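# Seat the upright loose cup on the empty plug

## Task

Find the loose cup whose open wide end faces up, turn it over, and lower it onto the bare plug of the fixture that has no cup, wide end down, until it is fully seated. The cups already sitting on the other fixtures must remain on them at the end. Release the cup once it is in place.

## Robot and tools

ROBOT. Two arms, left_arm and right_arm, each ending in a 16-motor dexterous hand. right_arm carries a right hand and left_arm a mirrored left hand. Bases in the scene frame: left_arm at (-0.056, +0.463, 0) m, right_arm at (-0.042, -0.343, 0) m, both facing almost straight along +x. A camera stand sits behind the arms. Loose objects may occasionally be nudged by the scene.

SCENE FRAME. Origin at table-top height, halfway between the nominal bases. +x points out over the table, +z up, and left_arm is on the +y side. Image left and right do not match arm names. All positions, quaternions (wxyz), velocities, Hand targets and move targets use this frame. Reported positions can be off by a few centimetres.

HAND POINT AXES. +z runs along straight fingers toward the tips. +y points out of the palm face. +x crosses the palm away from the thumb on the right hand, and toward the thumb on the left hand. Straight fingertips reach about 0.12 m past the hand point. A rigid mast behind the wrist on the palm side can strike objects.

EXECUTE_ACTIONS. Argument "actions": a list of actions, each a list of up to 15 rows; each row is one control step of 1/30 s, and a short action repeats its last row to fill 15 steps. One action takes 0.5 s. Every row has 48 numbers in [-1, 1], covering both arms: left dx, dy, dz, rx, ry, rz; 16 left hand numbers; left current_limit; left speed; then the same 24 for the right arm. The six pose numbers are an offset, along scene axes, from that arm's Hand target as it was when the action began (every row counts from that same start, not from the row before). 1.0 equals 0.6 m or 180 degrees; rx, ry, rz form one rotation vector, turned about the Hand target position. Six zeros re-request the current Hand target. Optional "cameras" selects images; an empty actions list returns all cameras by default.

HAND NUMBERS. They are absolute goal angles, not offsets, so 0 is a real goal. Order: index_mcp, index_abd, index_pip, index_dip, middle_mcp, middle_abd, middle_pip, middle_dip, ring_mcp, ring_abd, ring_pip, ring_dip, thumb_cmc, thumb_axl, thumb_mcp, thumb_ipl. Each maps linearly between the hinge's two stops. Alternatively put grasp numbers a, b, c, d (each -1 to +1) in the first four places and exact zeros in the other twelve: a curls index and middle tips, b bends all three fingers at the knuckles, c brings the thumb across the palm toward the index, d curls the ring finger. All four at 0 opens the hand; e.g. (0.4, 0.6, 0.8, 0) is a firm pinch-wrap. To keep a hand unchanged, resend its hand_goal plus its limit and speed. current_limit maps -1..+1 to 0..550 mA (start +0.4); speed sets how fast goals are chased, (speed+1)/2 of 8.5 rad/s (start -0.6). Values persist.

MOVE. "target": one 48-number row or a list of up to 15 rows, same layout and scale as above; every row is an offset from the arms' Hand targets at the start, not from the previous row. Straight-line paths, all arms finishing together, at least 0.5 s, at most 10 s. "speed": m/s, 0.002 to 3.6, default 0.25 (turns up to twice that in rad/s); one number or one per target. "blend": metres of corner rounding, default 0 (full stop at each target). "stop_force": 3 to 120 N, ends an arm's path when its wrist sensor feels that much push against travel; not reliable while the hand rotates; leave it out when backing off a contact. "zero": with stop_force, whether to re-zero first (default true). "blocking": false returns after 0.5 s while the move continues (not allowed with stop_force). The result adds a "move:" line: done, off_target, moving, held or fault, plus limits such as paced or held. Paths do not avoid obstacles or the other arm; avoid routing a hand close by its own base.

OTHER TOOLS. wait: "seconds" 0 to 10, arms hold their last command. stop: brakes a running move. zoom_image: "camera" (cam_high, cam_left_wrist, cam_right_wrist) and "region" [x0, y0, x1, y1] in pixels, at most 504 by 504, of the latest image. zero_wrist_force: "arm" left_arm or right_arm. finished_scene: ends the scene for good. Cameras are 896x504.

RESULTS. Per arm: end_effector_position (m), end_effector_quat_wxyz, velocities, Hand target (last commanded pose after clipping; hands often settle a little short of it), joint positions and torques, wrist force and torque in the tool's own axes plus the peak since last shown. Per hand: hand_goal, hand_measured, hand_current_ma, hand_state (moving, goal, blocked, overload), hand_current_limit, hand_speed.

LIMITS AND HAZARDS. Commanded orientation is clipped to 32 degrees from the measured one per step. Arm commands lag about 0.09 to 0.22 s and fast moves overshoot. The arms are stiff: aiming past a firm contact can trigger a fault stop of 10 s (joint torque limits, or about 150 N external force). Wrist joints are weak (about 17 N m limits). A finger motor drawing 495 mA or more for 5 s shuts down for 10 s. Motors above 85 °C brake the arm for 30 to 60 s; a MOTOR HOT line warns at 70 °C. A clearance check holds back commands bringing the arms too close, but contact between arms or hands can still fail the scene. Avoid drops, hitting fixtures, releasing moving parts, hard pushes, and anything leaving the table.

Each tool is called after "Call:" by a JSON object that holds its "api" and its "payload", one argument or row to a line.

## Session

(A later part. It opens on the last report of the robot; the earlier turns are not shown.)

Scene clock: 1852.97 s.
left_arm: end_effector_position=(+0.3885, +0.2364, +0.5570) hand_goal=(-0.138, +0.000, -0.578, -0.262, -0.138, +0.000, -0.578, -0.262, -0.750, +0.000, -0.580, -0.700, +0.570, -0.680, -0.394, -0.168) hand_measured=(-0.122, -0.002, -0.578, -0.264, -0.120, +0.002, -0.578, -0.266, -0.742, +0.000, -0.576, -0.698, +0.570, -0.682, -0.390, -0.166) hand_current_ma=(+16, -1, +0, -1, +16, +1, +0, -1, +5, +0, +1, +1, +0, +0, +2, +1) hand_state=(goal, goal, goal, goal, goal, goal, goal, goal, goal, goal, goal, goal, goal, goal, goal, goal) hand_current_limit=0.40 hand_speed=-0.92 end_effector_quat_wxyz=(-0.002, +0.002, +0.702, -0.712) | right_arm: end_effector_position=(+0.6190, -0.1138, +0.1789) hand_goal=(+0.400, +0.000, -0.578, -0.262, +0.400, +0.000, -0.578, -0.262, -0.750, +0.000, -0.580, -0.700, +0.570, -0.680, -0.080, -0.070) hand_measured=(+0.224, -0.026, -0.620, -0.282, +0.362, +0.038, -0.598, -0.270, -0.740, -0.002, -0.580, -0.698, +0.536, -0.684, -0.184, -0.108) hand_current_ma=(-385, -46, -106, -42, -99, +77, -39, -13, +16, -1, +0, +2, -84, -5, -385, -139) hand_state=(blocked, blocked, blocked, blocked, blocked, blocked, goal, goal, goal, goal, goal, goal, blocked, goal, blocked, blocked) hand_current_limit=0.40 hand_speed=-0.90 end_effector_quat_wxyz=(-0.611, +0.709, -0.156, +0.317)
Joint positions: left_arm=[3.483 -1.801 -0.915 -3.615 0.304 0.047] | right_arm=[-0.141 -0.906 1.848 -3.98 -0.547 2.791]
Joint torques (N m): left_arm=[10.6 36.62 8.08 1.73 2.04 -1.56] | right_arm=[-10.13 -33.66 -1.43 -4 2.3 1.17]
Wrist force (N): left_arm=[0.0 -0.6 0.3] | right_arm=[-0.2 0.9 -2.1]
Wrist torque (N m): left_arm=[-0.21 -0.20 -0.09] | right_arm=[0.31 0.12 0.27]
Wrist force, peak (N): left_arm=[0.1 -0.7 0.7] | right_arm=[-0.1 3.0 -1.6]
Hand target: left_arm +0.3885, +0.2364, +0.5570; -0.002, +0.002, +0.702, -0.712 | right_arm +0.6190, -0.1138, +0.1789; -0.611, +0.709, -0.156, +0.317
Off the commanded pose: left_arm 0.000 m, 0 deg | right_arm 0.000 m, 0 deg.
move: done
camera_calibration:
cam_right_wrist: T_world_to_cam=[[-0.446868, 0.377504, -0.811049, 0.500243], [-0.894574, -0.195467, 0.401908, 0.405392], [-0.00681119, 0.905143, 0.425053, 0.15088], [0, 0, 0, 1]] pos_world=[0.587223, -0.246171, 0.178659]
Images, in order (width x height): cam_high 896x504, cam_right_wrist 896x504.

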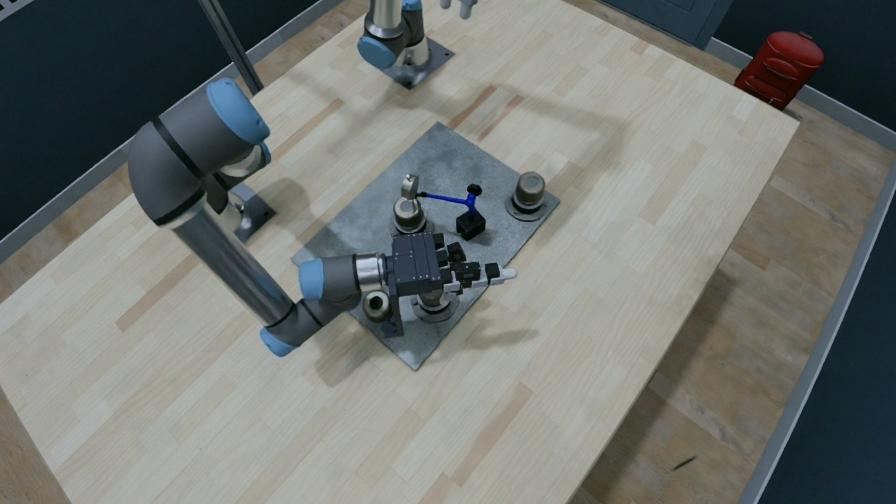

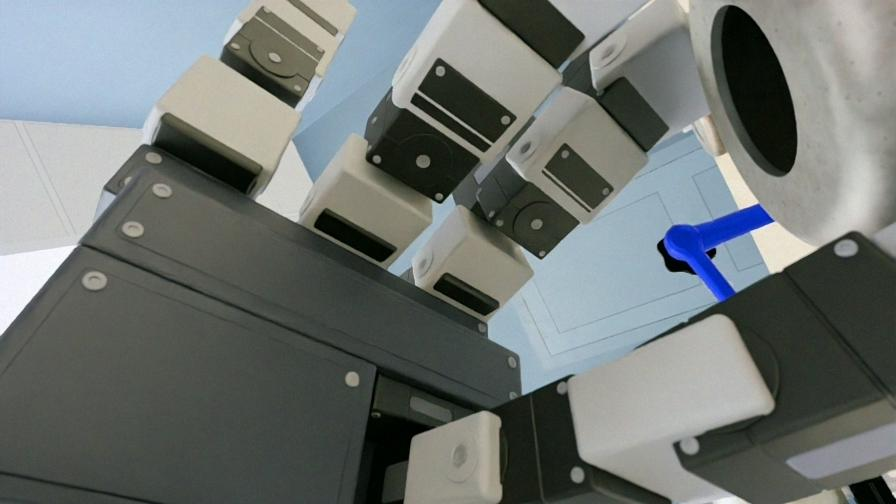

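Call:
{"api": "move", "payload": {
  "target": [
    [0,0,0,0,0,0,-0.137,0,-0.577,-0.261,-0.137,0,-0.577,-0.261,-0.75,0,-0.58,-0.70,0.571,-0.68,-0.393,-0.168,0.4,-0.92,0,0,0.03333,0,0,0,0.4,0,-0.577,-0.261,0.4,0,-0.577,-0.261,-0.75,0,-0.58,-0.70,0.571,-0.68,-0.08,-0.07,0.4,-0.9],
    [0,0,0,0,0,0,-0.137,0,-0.577,-0.261,-0.137,0,-0.577,-0.261,-0.75,0,-0.58,-0.70,0.571,-0.68,-0.393,-0.168,0.4,-0.92,-0.017,0.0173,0.04,-0.0178,-0.0213,0.0014,0.4,0,-0.577,-0.261,0.4,0,-0.577,-0.261,-0.75,0,-0.58,-0.70,0.571,-0.68,-0.08,-0.07,0.4,-0.9]
  ],
  "speed": 0.05,
  "blend": 0.005,
  "cameras": ["cam_high", "cam_right_wrist"]
}}

Call:
{"api": "zoom_image", "payload": {
  "camera": "cam_high",
  "region": [412, 274, 454, 316]
}}

Call:
{"api": "zoom_image", "payload": {
  "camera": "cam_right_wrist",
  "region": [636, 0, 896, 260]
}}

Scene clock: 1974.00 s.
left_arm: end_effector_position=(+0.3885, +0.2364, +0.5570) hand_goal=(-0.138, +0.000, -0.578, -0.262, -0.138, +0.000, -0.578, -0.262, -0.750, +0.000, -0.580, -0.700, +0.570, -0.680, -0.394, -0.168) hand_measured=(-0.122, -0.002, -0.578, -0.264, -0.120, +0.002, -0.578, -0.266, -0.742, +0.000, -0.576, -0.698, +0.570, -0.682, -0.390, -0.166) hand_current_ma=(+16, -1, +0, -1, +16, +1, +0, -1, +5, +0, +1, +1, +0, +0, +2, +1) hand_state=(goal, goal, goal, goal, goal, goal, goal, goal, goal, goal, goal, goal, goal, goal, goal, goal) hand_current_limit=0.40 hand_speed=-0.92 end_effector_quat_wxyz=(-0.002, +0.002, +0.702, -0.712) | right_arm: end_effector_position=(+0.6088, -0.1034, +0.2029) hand_goal=(+0.400, +0.000, -0.578, -0.262, +0.400, +0.000, -0.578, -0.262, -0.750, +0.000, -0.580, -0.700, +0.570, -0.680, -0.080, -0.070) hand_measured=(+0.224, -0.026, -0.620, -0.284, +0.362, +0.038, -0.598, -0.270, -0.740, -0.002, -0.580, -0.698, +0.536, -0.684, -0.184, -0.108) hand_current_ma=(-385, -46, -107, -43, -99, +77, -39, -13, +16, -1, +0, +2, -84, -5, -385, -139) hand_state=(blocked, blocked, blocked, blocked, blocked, blocked, goal, goal, goal, goal, goal, goal, blocked, goal, blocked, blocked) hand_current_limit=0.40 hand_speed=-0.90 end_effector_quat_wxyz=(-0.596, +0.715, -0.125, +0.343)
Joint positions: left_arm=[3.483 -1.801 -0.915 -3.615 0.304 0.047] | right_arm=[-0.115 -0.974 1.887 -3.956 -0.573 2.709]
Joint torques (N m): left_arm=[9.82 36.37 7.76 1.75 1.83 -1.49] | right_arm=[5.96 -45.96 -0.43 -4.18 -1.76 -1.81]
Wrist force (N): left_arm=[-0.4 -0.5 0.5] | right_arm=[0.0 2.4 -1.6]
Wrist torque (N m): left_arm=[-0.23 -0.14 -0.13] | right_arm=[0.40 0.12 0.29]
Wrist force, peak (N): left_arm=[-0.1 -0.8 0.8] | right_arm=[0.5 2.9 -2.0]
Hand target: left_arm +0.3885, +0.2364, +0.5570; -0.002, +0.002, +0.702, -0.712 | right_arm +0.6088, -0.1034, +0.2029; -0.596, +0.715, -0.125, +0.343
Off the commanded pose: left_arm 0.000 m, 0 deg | right_arm 0.000 m, 0 deg.
move: done
camera_calibration:
cam_right_wrist: T_world_to_cam=[[-0.392561, 0.329054, -0.858848, 0.482905], [-0.918958, -0.178477, 0.351656, 0.415462], [-0.0375707, 0.927292, 0.37245, 0.162974], [0, 0, 0, 1]] pos_world=[0.577484, -0.235876, 0.207942]
Images, in order (width x height): cam_high 896x504, cam_right_wrist 896x504.

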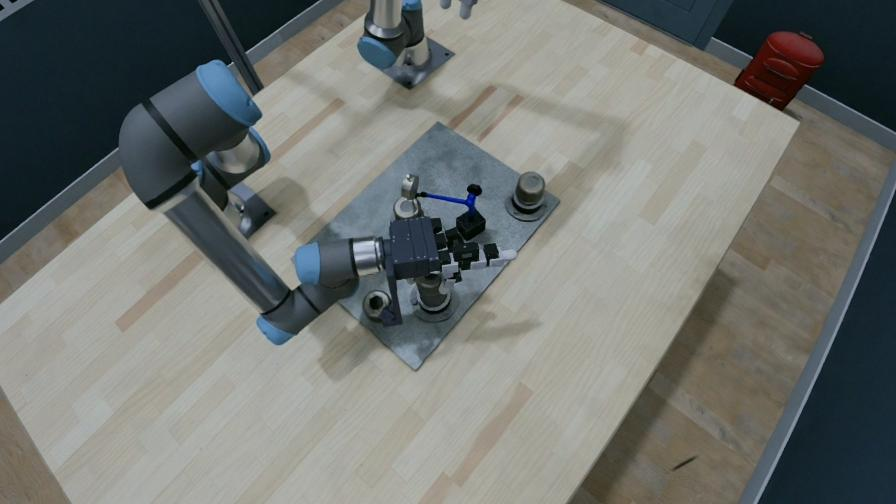

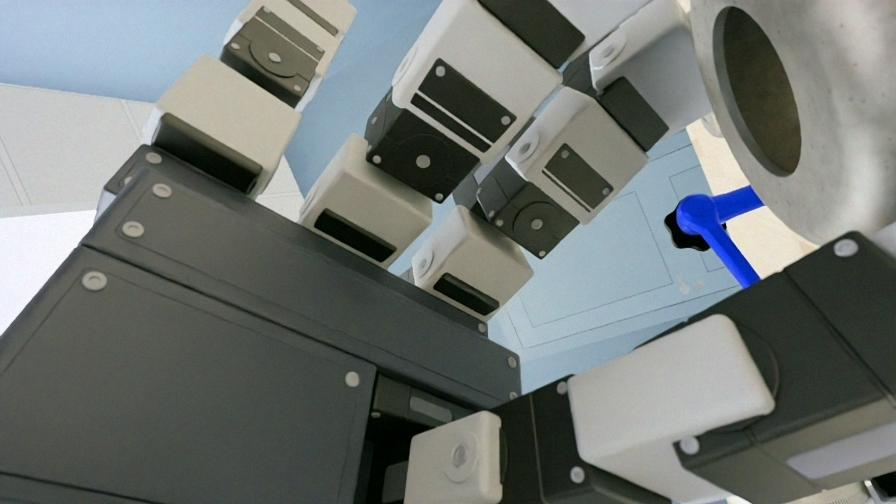

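Scaled by 12.000 from the camera's 896x504 image, which has a finer 1280x720 frame.

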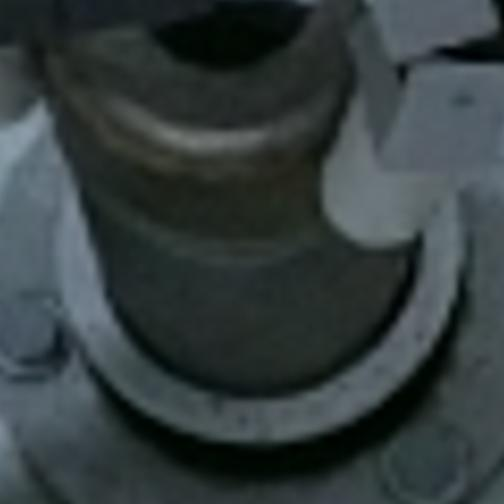

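Scaled by 1.938 from the camera's 896x504 image, which has a finer 1280x720 frame.

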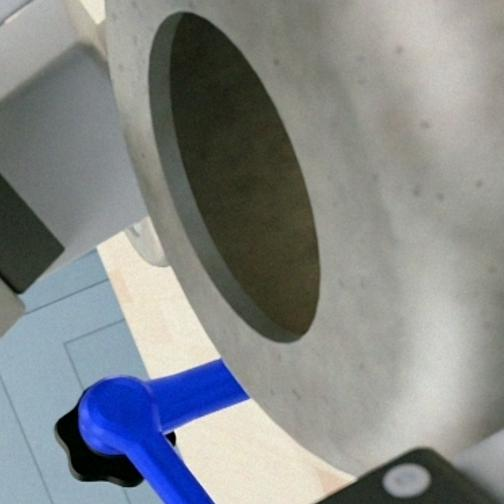

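Call:
{"api": "move", "payload": {
  "target": [0,0,0,0,0,0,-0.137,0,-0.577,-0.261,-0.137,0,-0.577,-0.261,-0.75,0,-0.58,-0.70,0.571,-0.68,-0.393,-0.168,0.4,-0.92,0.0042,-0.0051,0,-0.0096,-0.0115,0.0008,0.4,0,-0.577,-0.261,0.4,0,-0.577,-0.261,-0.75,0,-0.58,-0.70,0.571,-0.68,-0.08,-0.07,0.4,-0.9],
  "speed": 0.05,
  "cameras": ["cam_high", "cam_right_wrist"]
}}

Call:
{"api": "zoom_image", "payload": {
  "camera": "cam_high",
  "region": [412, 274, 454, 316]
}}

Call:
{"api": "zoom_image", "payload": {
  "camera": "cam_right_wrist",
  "region": [636, 0, 896, 260]
}}

Scene clock: 2105.87 s.
left_arm: end_effector_position=(+0.3885, +0.2364, +0.5570) hand_goal=(-0.138, +0.000, -0.578, -0.262, -0.138, +0.000, -0.578, -0.262, -0.750, +0.000, -0.580, -0.700, +0.570, -0.680, -0.394, -0.168) hand_measured=(-0.122, -0.002, -0.578, -0.264, -0.120, +0.002, -0.578, -0.266, -0.742, +0.000, -0.576, -0.698, +0.570, -0.682, -0.390, -0.166) hand_current_ma=(+16, -1, +0, -1, +16, +1, +0, -1, +5, +0, +1, +1, +0, +0, +2, +1) hand_state=(goal, goal, goal, goal, goal, goal, goal, goal, goal, goal, goal, goal, goal, goal, goal, goal) hand_current_limit=0.40 hand_speed=-0.92 end_effector_quat_wxyz=(-0.002, +0.002, +0.702, -0.712) | right_arm: end_effector_position=(+0.6113, -0.1065, +0.2029) hand_goal=(+0.400, +0.000, -0.578, -0.262, +0.400, +0.000, -0.578, -0.262, -0.750, +0.000, -0.580, -0.700, +0.570, -0.680, -0.080, -0.070) hand_measured=(+0.224, -0.026, -0.620, -0.284, +0.362, +0.038, -0.598, -0.270, -0.740, -0.002, -0.580, -0.698, +0.536, -0.684, -0.184, -0.108) hand_current_ma=(-385, -46, -107, -43, -99, +77, -39, -13, +16, -1, +0, +2, -84, -5, -385, -139) hand_state=(blocked, blocked, blocked, blocked, blocked, blocked, goal, goal, goal, goal, goal, goal, blocked, goal, blocked, blocked) hand_current_limit=0.40 hand_speed=-0.90 end_effector_quat_wxyz=(-0.588, +0.718, -0.108, +0.357)
Joint positions: left_arm=[3.483 -1.801 -0.915 -3.615 0.304 0.047] | right_arm=[-0.116 -0.974 1.89 -3.958 -0.572 2.662]
Joint torques (N m): left_arm=[10.01 36.98 8.16 1.74 1.86 -1.5] | right_arm=[-11.53 -45.85 -2.58 -2.59 1.85 -1.8]
Wrist force (N): left_arm=[-0.1 -0.7 0.5] | right_arm=[-0.2 2.5 -1.7]
Wrist torque (N m): left_arm=[-0.25 -0.18 -0.09] | right_arm=[0.44 0.15 0.29]
Wrist force, peak (N): left_arm=[-0.1 -0.8 0.6] | right_arm=[-0.1 2.8 -1.9]
Hand target: left_arm +0.3885, +0.2364, +0.5570; -0.002, +0.002, +0.702, -0.712 | right_arm +0.6113, -0.1065, +0.2029; -0.588, +0.718, -0.108, +0.357
Off the commanded pose: left_arm 0.000 m, 0 deg | right_arm 0.000 m, 0 deg.
move: done
camera_calibration:
cam_right_wrist: T_world_to_cam=[[-0.361823, 0.301873, -0.882019, 0.467954], [-0.93075, -0.170562, 0.323439, 0.431024], [-0.0528017, 0.937967, 0.342681, 0.182295], [0, 0, 0, 1]] pos_world=[0.580118, -0.238732, 0.210866]
Images, in order (width x height): cam_high 896x504, cam_right_wrist 896x504.

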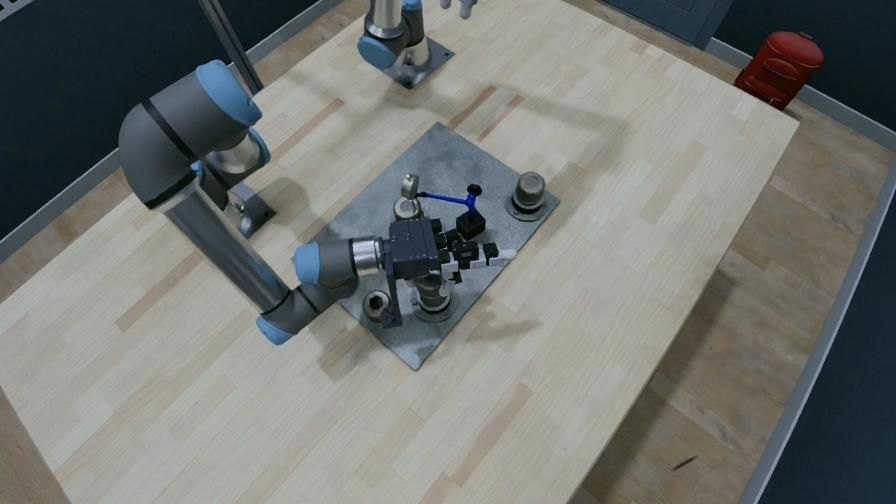

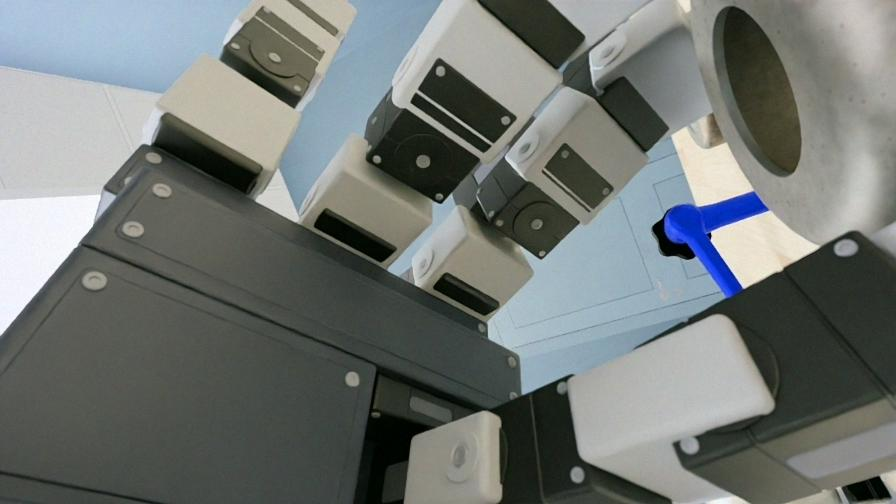

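Scaled by 12.000 from the camera's 896x504 image, which has a finer 1280x720 frame.

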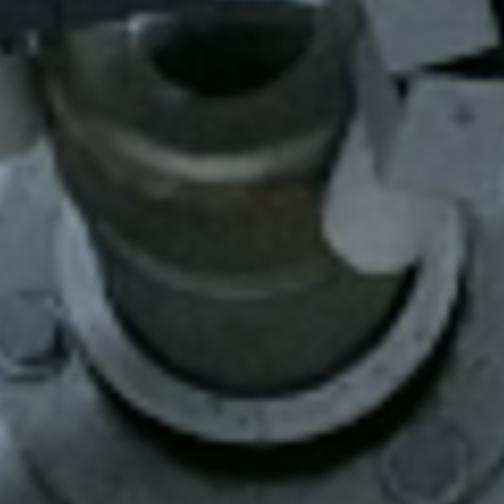

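Scaled by 1.938 from the camera's 896x504 image, which has a finer 1280x720 frame.

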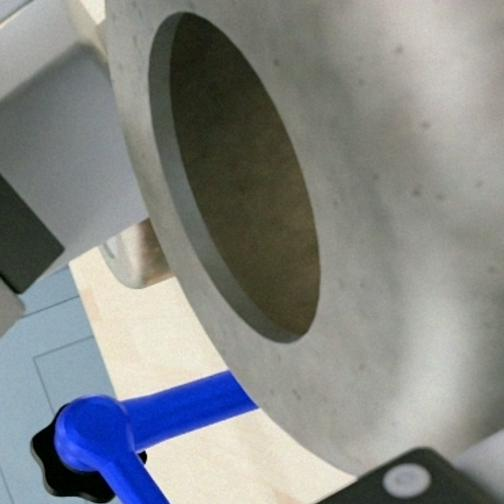

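Call:
{"api": "move", "payload": {
  "target": [0,0,0,0,0,0,-0.137,0,-0.577,-0.261,-0.137,0,-0.577,-0.261,-0.75,0,-0.58,-0.70,0.571,-0.68,-0.393,-0.168,0.4,-0.92,0.0032,-0.0038,-0.0167,0,0,0,0.4,0,-0.577,-0.261,0.4,0,-0.577,-0.261,-0.75,0,-0.58,-0.70,0.571,-0.68,-0.08,-0.07,0.4,-0.9],
  "speed": 0.03,
  "cameras": ["cam_high", "cam_right_wrist"]
}}

Call:
{"api": "zoom_image", "payload": {
  "camera": "cam_high",
  "region": [412, 274, 454, 316]
}}

Call:
{"api": "zoom_image", "payload": {
  "camera": "cam_right_wrist",
  "region": [636, 0, 896, 260]
}}

Scene clock: 2120.27 s.
left_arm: end_effector_position=(+0.3885, +0.2364, +0.5570) hand_goal=(-0.138, +0.000, -0.578, -0.262, -0.138, +0.000, -0.578, -0.262, -0.750, +0.000, -0.580, -0.700, +0.570, -0.680, -0.394, -0.168) hand_measured=(-0.122, -0.002, -0.578, -0.264, -0.120, +0.002, -0.578, -0.266, -0.742, +0.000, -0.576, -0.698, +0.570, -0.682, -0.390, -0.166) hand_current_ma=(+16, -1, +0, -1, +16, +1, +0, -1, +5, +0, +1, +1, +0, +0, +2, +1) hand_state=(goal, goal, goal, goal, goal, goal, goal, goal, goal, goal, goal, goal, goal, goal, goal, goal) hand_current_limit=0.40 hand_speed=-0.92 end_effector_quat_wxyz=(-0.002, +0.002, +0.702, -0.712) | right_arm: end_effector_position=(+0.6132, -0.1087, +0.1929) hand_goal=(+0.400, +0.000, -0.578, -0.262, +0.400, +0.000, -0.578, -0.262, -0.750, +0.000, -0.580, -0.700, +0.570, -0.680, -0.080, -0.070) hand_measured=(+0.224, -0.026, -0.620, -0.284, +0.362, +0.038, -0.598, -0.270, -0.740, -0.002, -0.580, -0.698, +0.536, -0.684, -0.184, -0.108) hand_current_ma=(-385, -46, -107, -43, -99, +77, -39, -13, +16, -1, +0, +2, -84, -5, -385, -139) hand_state=(blocked, blocked, blocked, blocked, blocked, blocked, goal, goal, goal, goal, goal, goal, blocked, goal, blocked, blocked) hand_current_limit=0.40 hand_speed=-0.90 end_effector_quat_wxyz=(-0.588, +0.718, -0.108, +0.357)
Joint positions: left_arm=[3.483 -1.801 -0.915 -3.615 0.304 0.047] | right_arm=[-0.12 -0.952 1.887 -3.976 -0.568 2.661]
Joint torques (N m): left_arm=[10.18 36.5 8.5 1.7 1.7 -1.48] | right_arm=[-10.75 -31.34 -29.7 -4.32 1.75 -1.26]
Wrist force (N): left_arm=[-0.1 -0.7 0.4] | right_arm=[-0.4 2.4 -1.4]
Wrist torque (N m): left_arm=[-0.24 -0.20 -0.09] | right_arm=[0.39 0.15 0.28]
Wrist force, peak (N): left_arm=[-0.1 -0.8 0.7] | right_arm=[0.0 2.8 -1.7]
Hand target: left_arm +0.3885, +0.2364, +0.5570; -0.002, +0.002, +0.702, -0.712 | right_arm +0.6132, -0.1088, +0.1928; -0.588, +0.718, -0.108, +0.357
Off the commanded pose: left_arm 0.000 m, 0 deg | right_arm 0.000 m, 0 deg.
move: done
camera_calibration:
cam_right_wrist: T_world_to_cam=[[-0.361816, 0.301728, -0.882071, 0.460487], [-0.930748, -0.170603, 0.323424, 0.435626], [-0.0528984, 0.938006, 0.342559, 0.18807], [0, 0, 0, 1]] pos_world=[0.582018, -0.241033, 0.200865]
Images, in order (width x height): cam_high 896x504, cam_right_wrist 896x504.

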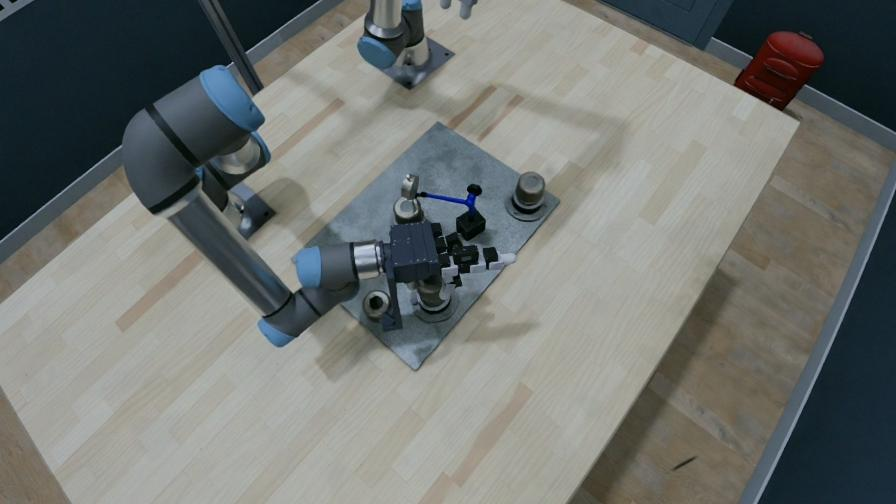

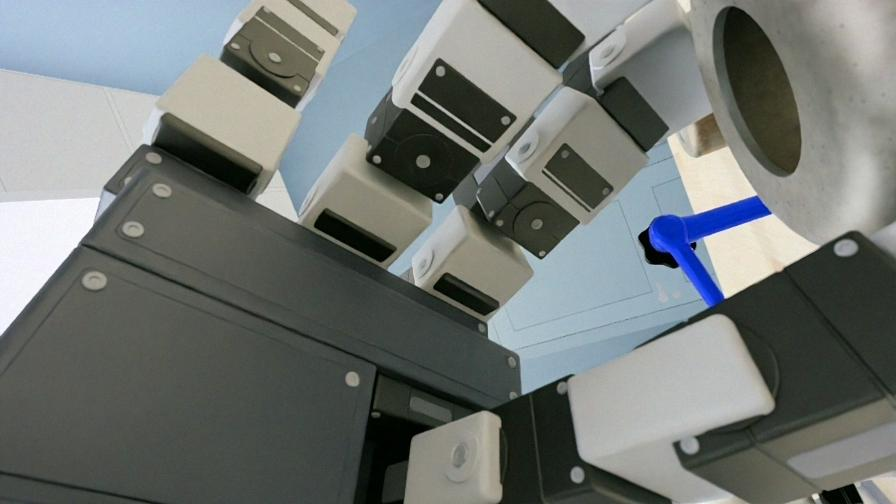

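Scaled by 12.000 from the camera's 896x504 image, which has a finer 1280x720 frame.

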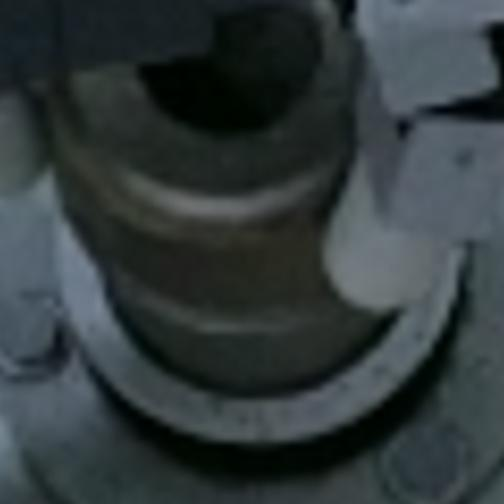

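Scaled by 1.938 from the camera's 896x504 image, which has a finer 1280x720 frame.

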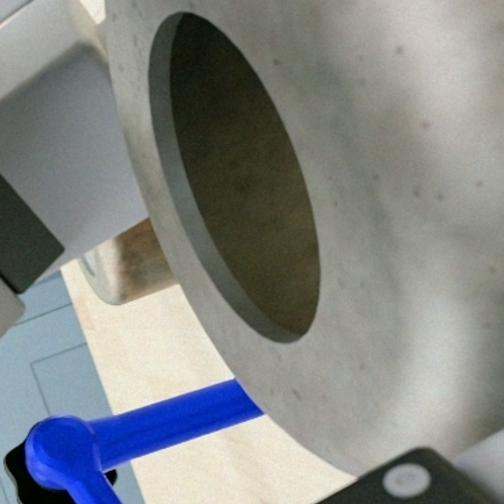

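Call:
{"api": "move", "payload": {
  "target": [0,0,0,0,0,0,-0.137,0,-0.577,-0.261,-0.137,0,-0.577,-0.261,-0.75,0,-0.58,-0.70,0.571,-0.68,-0.393,-0.168,0.4,-0.92,0,0,-0.03,0,0,0,0.4,0,-0.577,-0.261,0.4,0,-0.577,-0.261,-0.75,0,-0.58,-0.70,0.571,-0.68,-0.08,-0.07,0.4,-0.9],
  "speed": 0.015,
  "stop_force": 3,
  "cameras": ["cam_high", "cam_right_wrist"]
}}

Call:
{"api": "zoom_image", "payload": {
  "camera": "cam_high",
  "region": [412, 274, 454, 316]
}}

Call:
{"api": "zoom_image", "payload": {
  "camera": "cam_right_wrist",
  "region": [636, 0, 896, 260]
}}

Scene clock: 2139.80 s.
left_arm: end_effector_position=(+0.3885, +0.2364, +0.5570) hand_goal=(-0.138, +0.000, -0.578, -0.262, -0.138, +0.000, -0.578, -0.262, -0.750, +0.000, -0.580, -0.700, +0.570, -0.680, -0.394, -0.168) hand_measured=(-0.122, -0.002, -0.578, -0.264, -0.120, +0.002, -0.578, -0.266, -0.742, +0.000, -0.576, -0.698, +0.570, -0.682, -0.390, -0.166) hand_current_ma=(+16, -1, +0, -1, +16, +1, +0, -1, +5, +0, +1, +1, +0, +0, +2, +1) hand_state=(goal, goal, goal, goal, goal, goal, goal, goal, goal, goal, goal, goal, goal, goal, goal, goal) hand_current_limit=0.40 hand_speed=-0.92 end_effector_quat_wxyz=(-0.002, +0.002, +0.702, -0.712) | right_arm: end_effector_position=(+0.6132, -0.1088, +0.1748) hand_goal=(+0.400, +0.000, -0.578, -0.262, +0.400, +0.000, -0.578, -0.262, -0.750, +0.000, -0.580, -0.700, +0.570, -0.680, -0.080, -0.070) hand_measured=(+0.224, -0.026, -0.620, -0.284, +0.364, +0.038, -0.598, -0.270, -0.740, -0.002, -0.580, -0.698, +0.538, -0.684, -0.184, -0.108) hand_current_ma=(-385, -46, -107, -43, -92, +77, -39, -13, +16, -1, +0, +2, -75, -5, -385, -139) hand_state=(blocked, blocked, blocked, blocked, blocked, blocked, goal, goal, goal, goal, goal, goal, blocked, goal, blocked, blocked) hand_current_limit=0.40 hand_speed=-0.90 end_effector_quat_wxyz=(-0.588, +0.718, -0.108, +0.357)
Joint positions: left_arm=[3.483 -1.801 -0.915 -3.615 0.304 0.047] | right_arm=[-0.12 -0.916 1.89 -4.015 -0.568 2.661]
Joint torques (N m): left_arm=[10.07 35.82 8.24 1.71 1.58 -1.42] | right_arm=[-9.78 -33.43 -1.09 -4.12 1.57 0.7]
Wrist force (N): left_arm=[0.4 -0.4 0.5] | right_arm=[0.1 1.5 -2.9]
Wrist torque (N m): left_arm=[-0.21 -0.25 -0.05] | right_arm=[0.27 0.07 0.32]
Wrist force, peak (N): left_arm=[-0.1 -0.6 0.8] | right_arm=[0.0 1.5 -3.5]
Hand target: left_arm +0.3885, +0.2364, +0.5570; -0.002, +0.002, +0.702, -0.712 | right_arm +0.6132, -0.1088, +0.1748; -0.588, +0.718, -0.108, +0.357
Off the commanded pose: left_arm 0.000 m, 0 deg | right_arm 0.000 m, 0 deg.
move: done
camera_calibration:
cam_right_wrist: T_world_to_cam=[[-0.361817, 0.301762, -0.882059, 0.444528], [-0.930753, -0.170516, 0.323456, 0.441498], [-0.0527987, 0.938011, 0.342561, 0.194212], [0, 0, 0, 1]] pos_world=[0.582018, -0.241032, 0.182765]
Images, in order (width x height): cam_high 896x504, cam_right_wrist 896x504.

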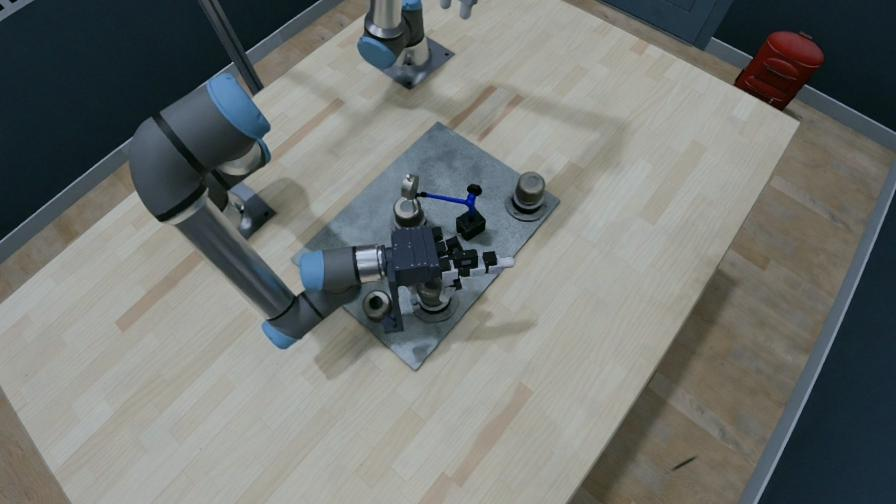

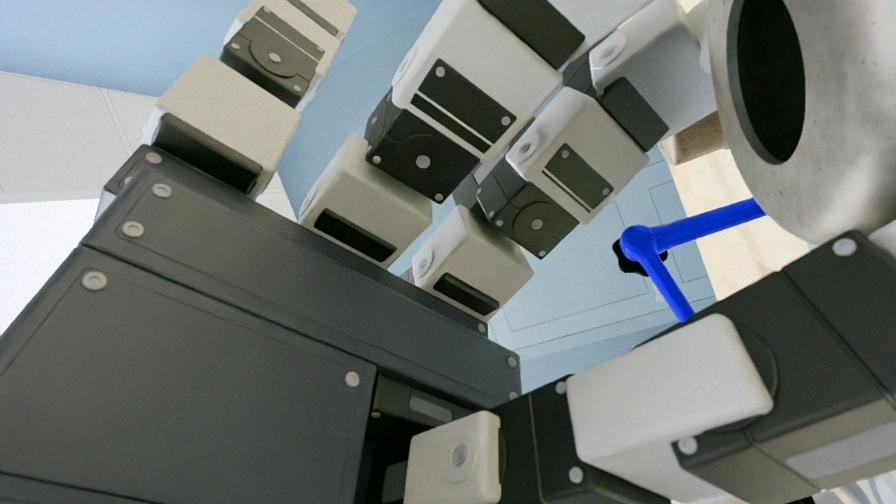

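Scaled by 12.000 from the camera's 896x504 image, which has a finer 1280x720 frame.

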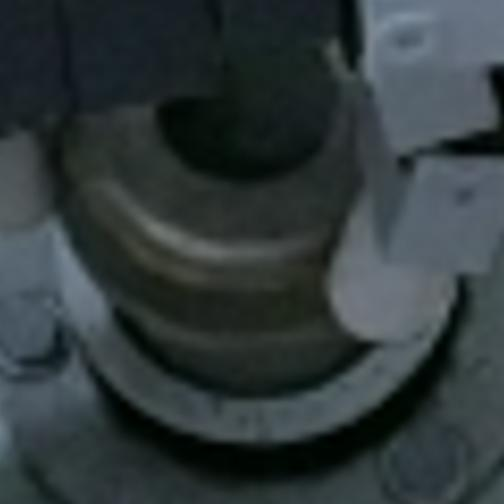

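Scaled by 1.938 from the camera's 896x504 image, which has a finer 1280x720 frame.

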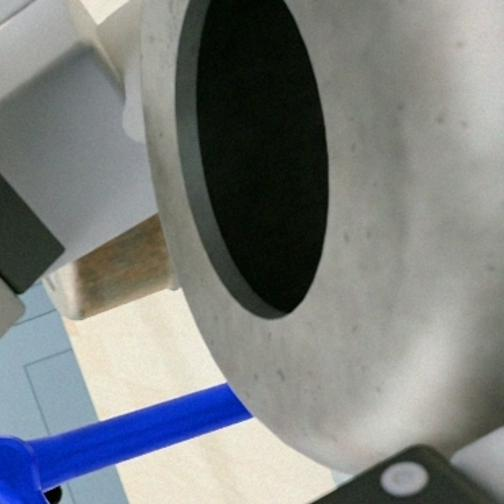

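Call:
{"api": "move", "payload": {
  "target": [
    [0,0,0,0,0,0,-0.137,0,-0.577,-0.261,-0.137,0,-0.577,-0.261,-0.75,0,-0.58,-0.70,0.571,-0.68,-0.393,-0.168,0.4,-0.92,0,0,0.00667,0,0,0,0.4,0,-0.577,-0.261,0.4,0,-0.577,-0.261,-0.75,0,-0.58,-0.70,0.571,-0.68,-0.08,-0.07,0.4,-0.9],
    [0,0,0,0,0,0,-0.137,0,-0.577,-0.261,-0.137,0,-0.577,-0.261,-0.75,0,-0.58,-0.70,0.571,-0.68,-0.393,-0.168,0.4,-0.92,-0.0037,0.0045,0.00667,0,0,0,0.4,0,-0.577,-0.261,0.4,0,-0.577,-0.261,-0.75,0,-0.58,-0.70,0.571,-0.68,-0.08,-0.07,0.4,-0.9]
  ],
  "speed": 0.02,
  "cameras": ["cam_high", "cam_right_wrist"]
}}

Call:
{"api": "zoom_image", "payload": {
  "camera": "cam_high",
  "region": [412, 274, 454, 316]
}}

Call:
{"api": "zoom_image", "payload": {
  "camera": "cam_right_wrist",
  "region": [636, 0, 896, 260]
}}

Scene clock: 2224.93 s.
left_arm: end_effector_position=(+0.3885, +0.2364, +0.5570) hand_goal=(-0.138, +0.000, -0.578, -0.262, -0.138, +0.000, -0.578, -0.262, -0.750, +0.000, -0.580, -0.700, +0.570, -0.680, -0.394, -0.168) hand_measured=(-0.122, -0.002, -0.578, -0.264, -0.120, +0.002, -0.578, -0.266, -0.742, +0.000, -0.576, -0.698, +0.570, -0.682, -0.390, -0.166) hand_current_ma=(+16, -1, +0, -1, +16, +1, +0, -1, +5, +0, +1, +1, +0, +0, +2, +1) hand_state=(goal, goal, goal, goal, goal, goal, goal, goal, goal, goal, goal, goal, goal, goal, goal, goal) hand_current_limit=0.40 hand_speed=-0.92 end_effector_quat_wxyz=(-0.002, +0.002, +0.702, -0.712) | right_arm: end_effector_position=(+0.6111, -0.1061, +0.1788) hand_goal=(+0.400, +0.000, -0.578, -0.262, +0.400, +0.000, -0.578, -0.262, -0.750, +0.000, -0.580, -0.700, +0.570, -0.680, -0.080, -0.070) hand_measured=(+0.224, -0.026, -0.622, -0.284, +0.370, +0.038, -0.596, -0.270, -0.740, -0.002, -0.580, -0.698, +0.540, -0.684, -0.184, -0.108) hand_current_ma=(-385, -46, -112, -45, -72, +75, -36, -13, +16, -1, +0, +2, -67, -5, -385, -139) hand_state=(blocked, blocked, blocked, blocked, blocked, blocked, goal, goal, goal, goal, goal, goal, blocked, goal, blocked, blocked) hand_current_limit=0.40 hand_speed=-0.90 end_effector_quat_wxyz=(-0.588, +0.718, -0.108, +0.357)
Joint positions: left_arm=[3.483 -1.801 -0.915 -3.615 0.304 0.047] | right_arm=[-0.115 -0.926 1.895 -4.011 -0.573 2.662]
Joint torques (N m): left_arm=[10.22 36.17 8.62 1.79 1.52 -1.39] | right_arm=[8.35 -46.45 -0.26 -4.06 -1.61 0.92]
Wrist force (N): left_arm=[0.0 -0.4 0.5] | right_arm=[0.4 2.8 -2.5]
Wrist torque (N m): left_arm=[-0.21 -0.21 -0.09] | right_arm=[0.43 0.08 0.26]
Wrist force, peak (N): left_arm=[-0.3 -0.8 0.5] | right_arm=[-0.3 2.8 -2.9]
Hand target: left_arm +0.3885, +0.2364, +0.5570; -0.002, +0.002, +0.702, -0.712 | right_arm +0.6110, -0.1061, +0.1788; -0.588, +0.718, -0.108, +0.357
Off the commanded pose: left_arm 0.000 m, 0 deg | right_arm 0.000 m, 0 deg.
move: done
camera_calibration:
cam_right_wrist: T_world_to_cam=[[-0.361817, 0.301762, -0.882059, 0.446512], [-0.930753, -0.170516, 0.323456, 0.438693], [-0.0527987, 0.938011, 0.342561, 0.190292], [0, 0, 0, 1]] pos_world=[0.579918, -0.238432, 0.186765]
Images, in order (width x height): cam_high 896x504, cam_right_wrist 896x504.

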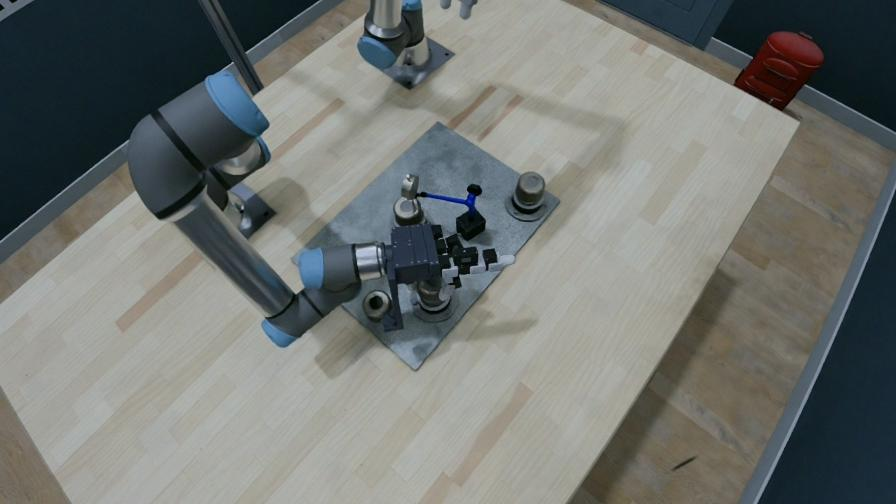

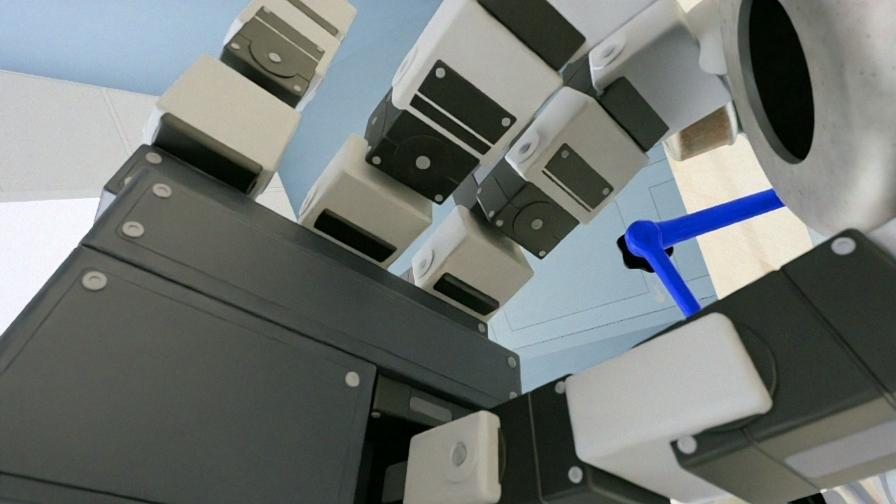

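Scaled by 12.000 from the camera's 896x504 image, which has a finer 1280x720 frame.

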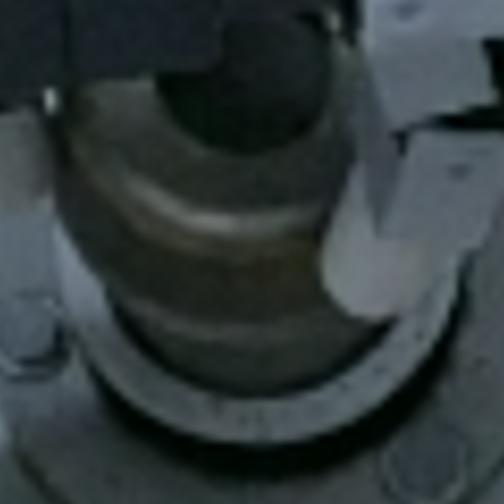

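Scaled by 1.938 from the camera's 896x504 image, which has a finer 1280x720 frame.

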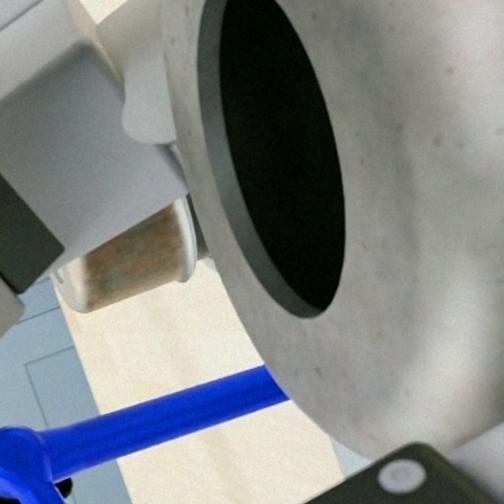

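Call:
{"api": "move", "payload": {
  "target": [0,0,0,0,0,0,-0.137,0,-0.577,-0.261,-0.137,0,-0.577,-0.261,-0.75,0,-0.58,-0.70,0.571,-0.68,-0.393,-0.168,0.4,-0.92,0,0,-0.01667,0,0,0,0.4,0,-0.577,-0.261,0.4,0,-0.577,-0.261,-0.75,0,-0.58,-0.70,0.571,-0.68,-0.08,-0.07,0.4,-0.9],
  "speed": 0.015,
  "stop_force": 4,
  "cameras": ["cam_high", "cam_right_wrist"]
}}

Call:
{"api": "zoom_image", "payload": {
  "camera": "cam_high",
  "region": [412, 274, 454, 316]
}}

Call:
{"api": "zoom_image", "payload": {
  "camera": "cam_right_wrist",
  "region": [636, 0, 896, 260]
}}

Scene clock: 2244.87 s.
left_arm: end_effector_position=(+0.3885, +0.2364, +0.5570) hand_goal=(-0.138, +0.000, -0.578, -0.262, -0.138, +0.000, -0.578, -0.262, -0.750, +0.000, -0.580, -0.700, +0.570, -0.680, -0.394, -0.168) hand_measured=(-0.122, -0.002, -0.578, -0.264, -0.120, +0.002, -0.578, -0.266, -0.742, +0.000, -0.576, -0.698, +0.570, -0.682, -0.390, -0.166) hand_current_ma=(+16, -1, +0, -1, +16, +1, +0, -1, +5, +0, +1, +1, +0, +0, +2, +1) hand_state=(goal, goal, goal, goal, goal, goal, goal, goal, goal, goal, goal, goal, goal, goal, goal, goal) hand_current_limit=0.40 hand_speed=-0.92 end_effector_quat_wxyz=(-0.002, +0.002, +0.702, -0.712) | right_arm: end_effector_position=(+0.6110, -0.1061, +0.1707) hand_goal=(+0.400, +0.000, -0.578, -0.262, +0.400, +0.000, -0.578, -0.262, -0.750, +0.000, -0.580, -0.700, +0.570, -0.680, -0.080, -0.070) hand_measured=(+0.228, -0.026, -0.622, -0.284, +0.374, +0.038, -0.596, -0.270, -0.740, -0.002, -0.580, -0.698, +0.548, -0.684, -0.184, -0.108) hand_current_ma=(-385, -46, -112, -45, -62, +75, -35, -13, +16, -1, +0, +2, -49, -5, -385, -139) hand_state=(blocked, blocked, blocked, blocked, blocked, blocked, goal, goal, goal, goal, goal, goal, blocked, goal, blocked, blocked) hand_current_limit=0.40 hand_speed=-0.90 end_effector_quat_wxyz=(-0.588, +0.718, -0.108, +0.357)
Joint positions: left_arm=[3.483 -1.801 -0.915 -3.615 0.304 0.047] | right_arm=[-0.115 -0.91 1.896 -4.028 -0.573 2.662]
Joint torques (N m): left_arm=[10.48 36.68 8.9 1.8 1.34 -1.26] | right_arm=[6.95 -46.46 -9.44 0.73 -1.56 -0.57]
Wrist force (N): left_arm=[-0.2 -0.5 0.3] | right_arm=[-0.1 3.4 -3.3]
Wrist torque (N m): left_arm=[-0.20 -0.18 -0.11] | right_arm=[0.35 0.07 0.31]
Wrist force, peak (N): left_arm=[-0.3 -0.8 0.6] | right_arm=[1.5 -2.8 -5.2]
Hand target: left_arm +0.3885, +0.2364, +0.5570; -0.002, +0.002, +0.702, -0.712 | right_arm +0.6110, -0.1061, +0.1707; -0.588, +0.718, -0.108, +0.357 (not the last commanded pose)
Off the commanded pose: left_arm 0.000 m, 0 deg | right_arm 0.002 m, 0 deg.
move: contact (right_arm)
camera_calibration:
cam_right_wrist: T_world_to_cam=[[-0.361895, 0.301664, -0.88206, 0.439323], [-0.930722, -0.170512, 0.323545, 0.441204], [-0.0528003, 0.938043, 0.342473, 0.192992], [0, 0, 0, 1]] pos_world=[0.579818, -0.238332, 0.178665]
Images, in order (width x height): cam_high 896x504, cam_right_wrist 896x504.

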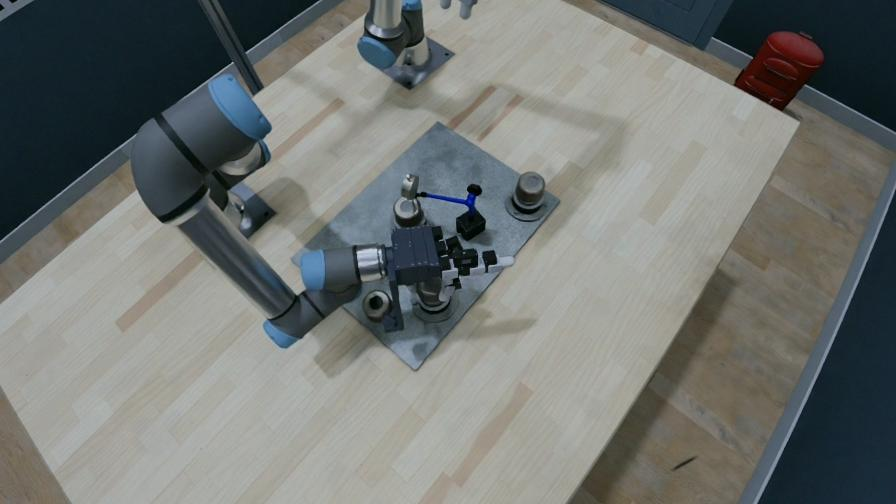

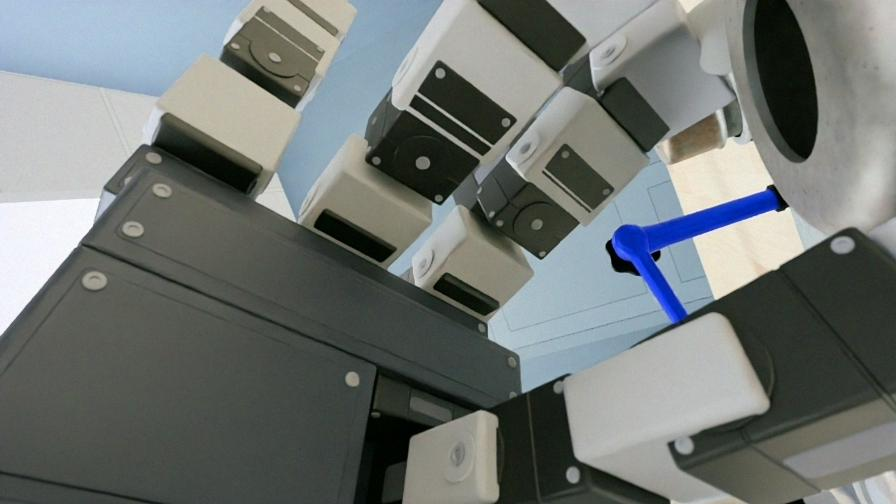

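Scaled by 12.000 from the camera's 896x504 image, which has a finer 1280x720 frame.

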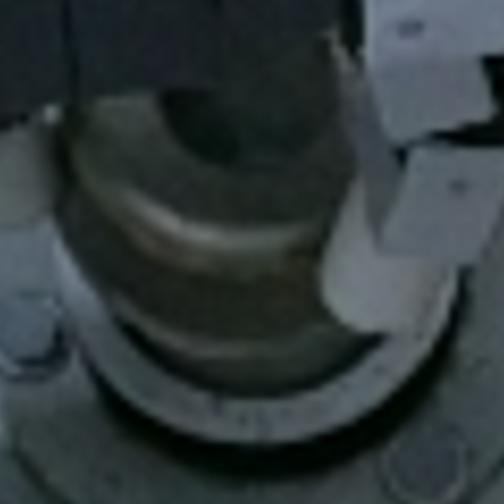

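Scaled by 1.938 from the camera's 896x504 image, which has a finer 1280x720 frame.

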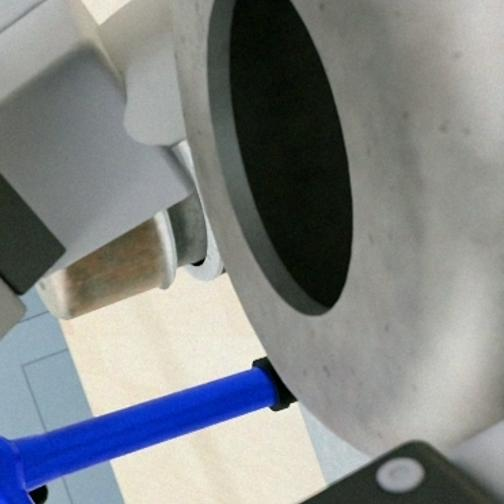

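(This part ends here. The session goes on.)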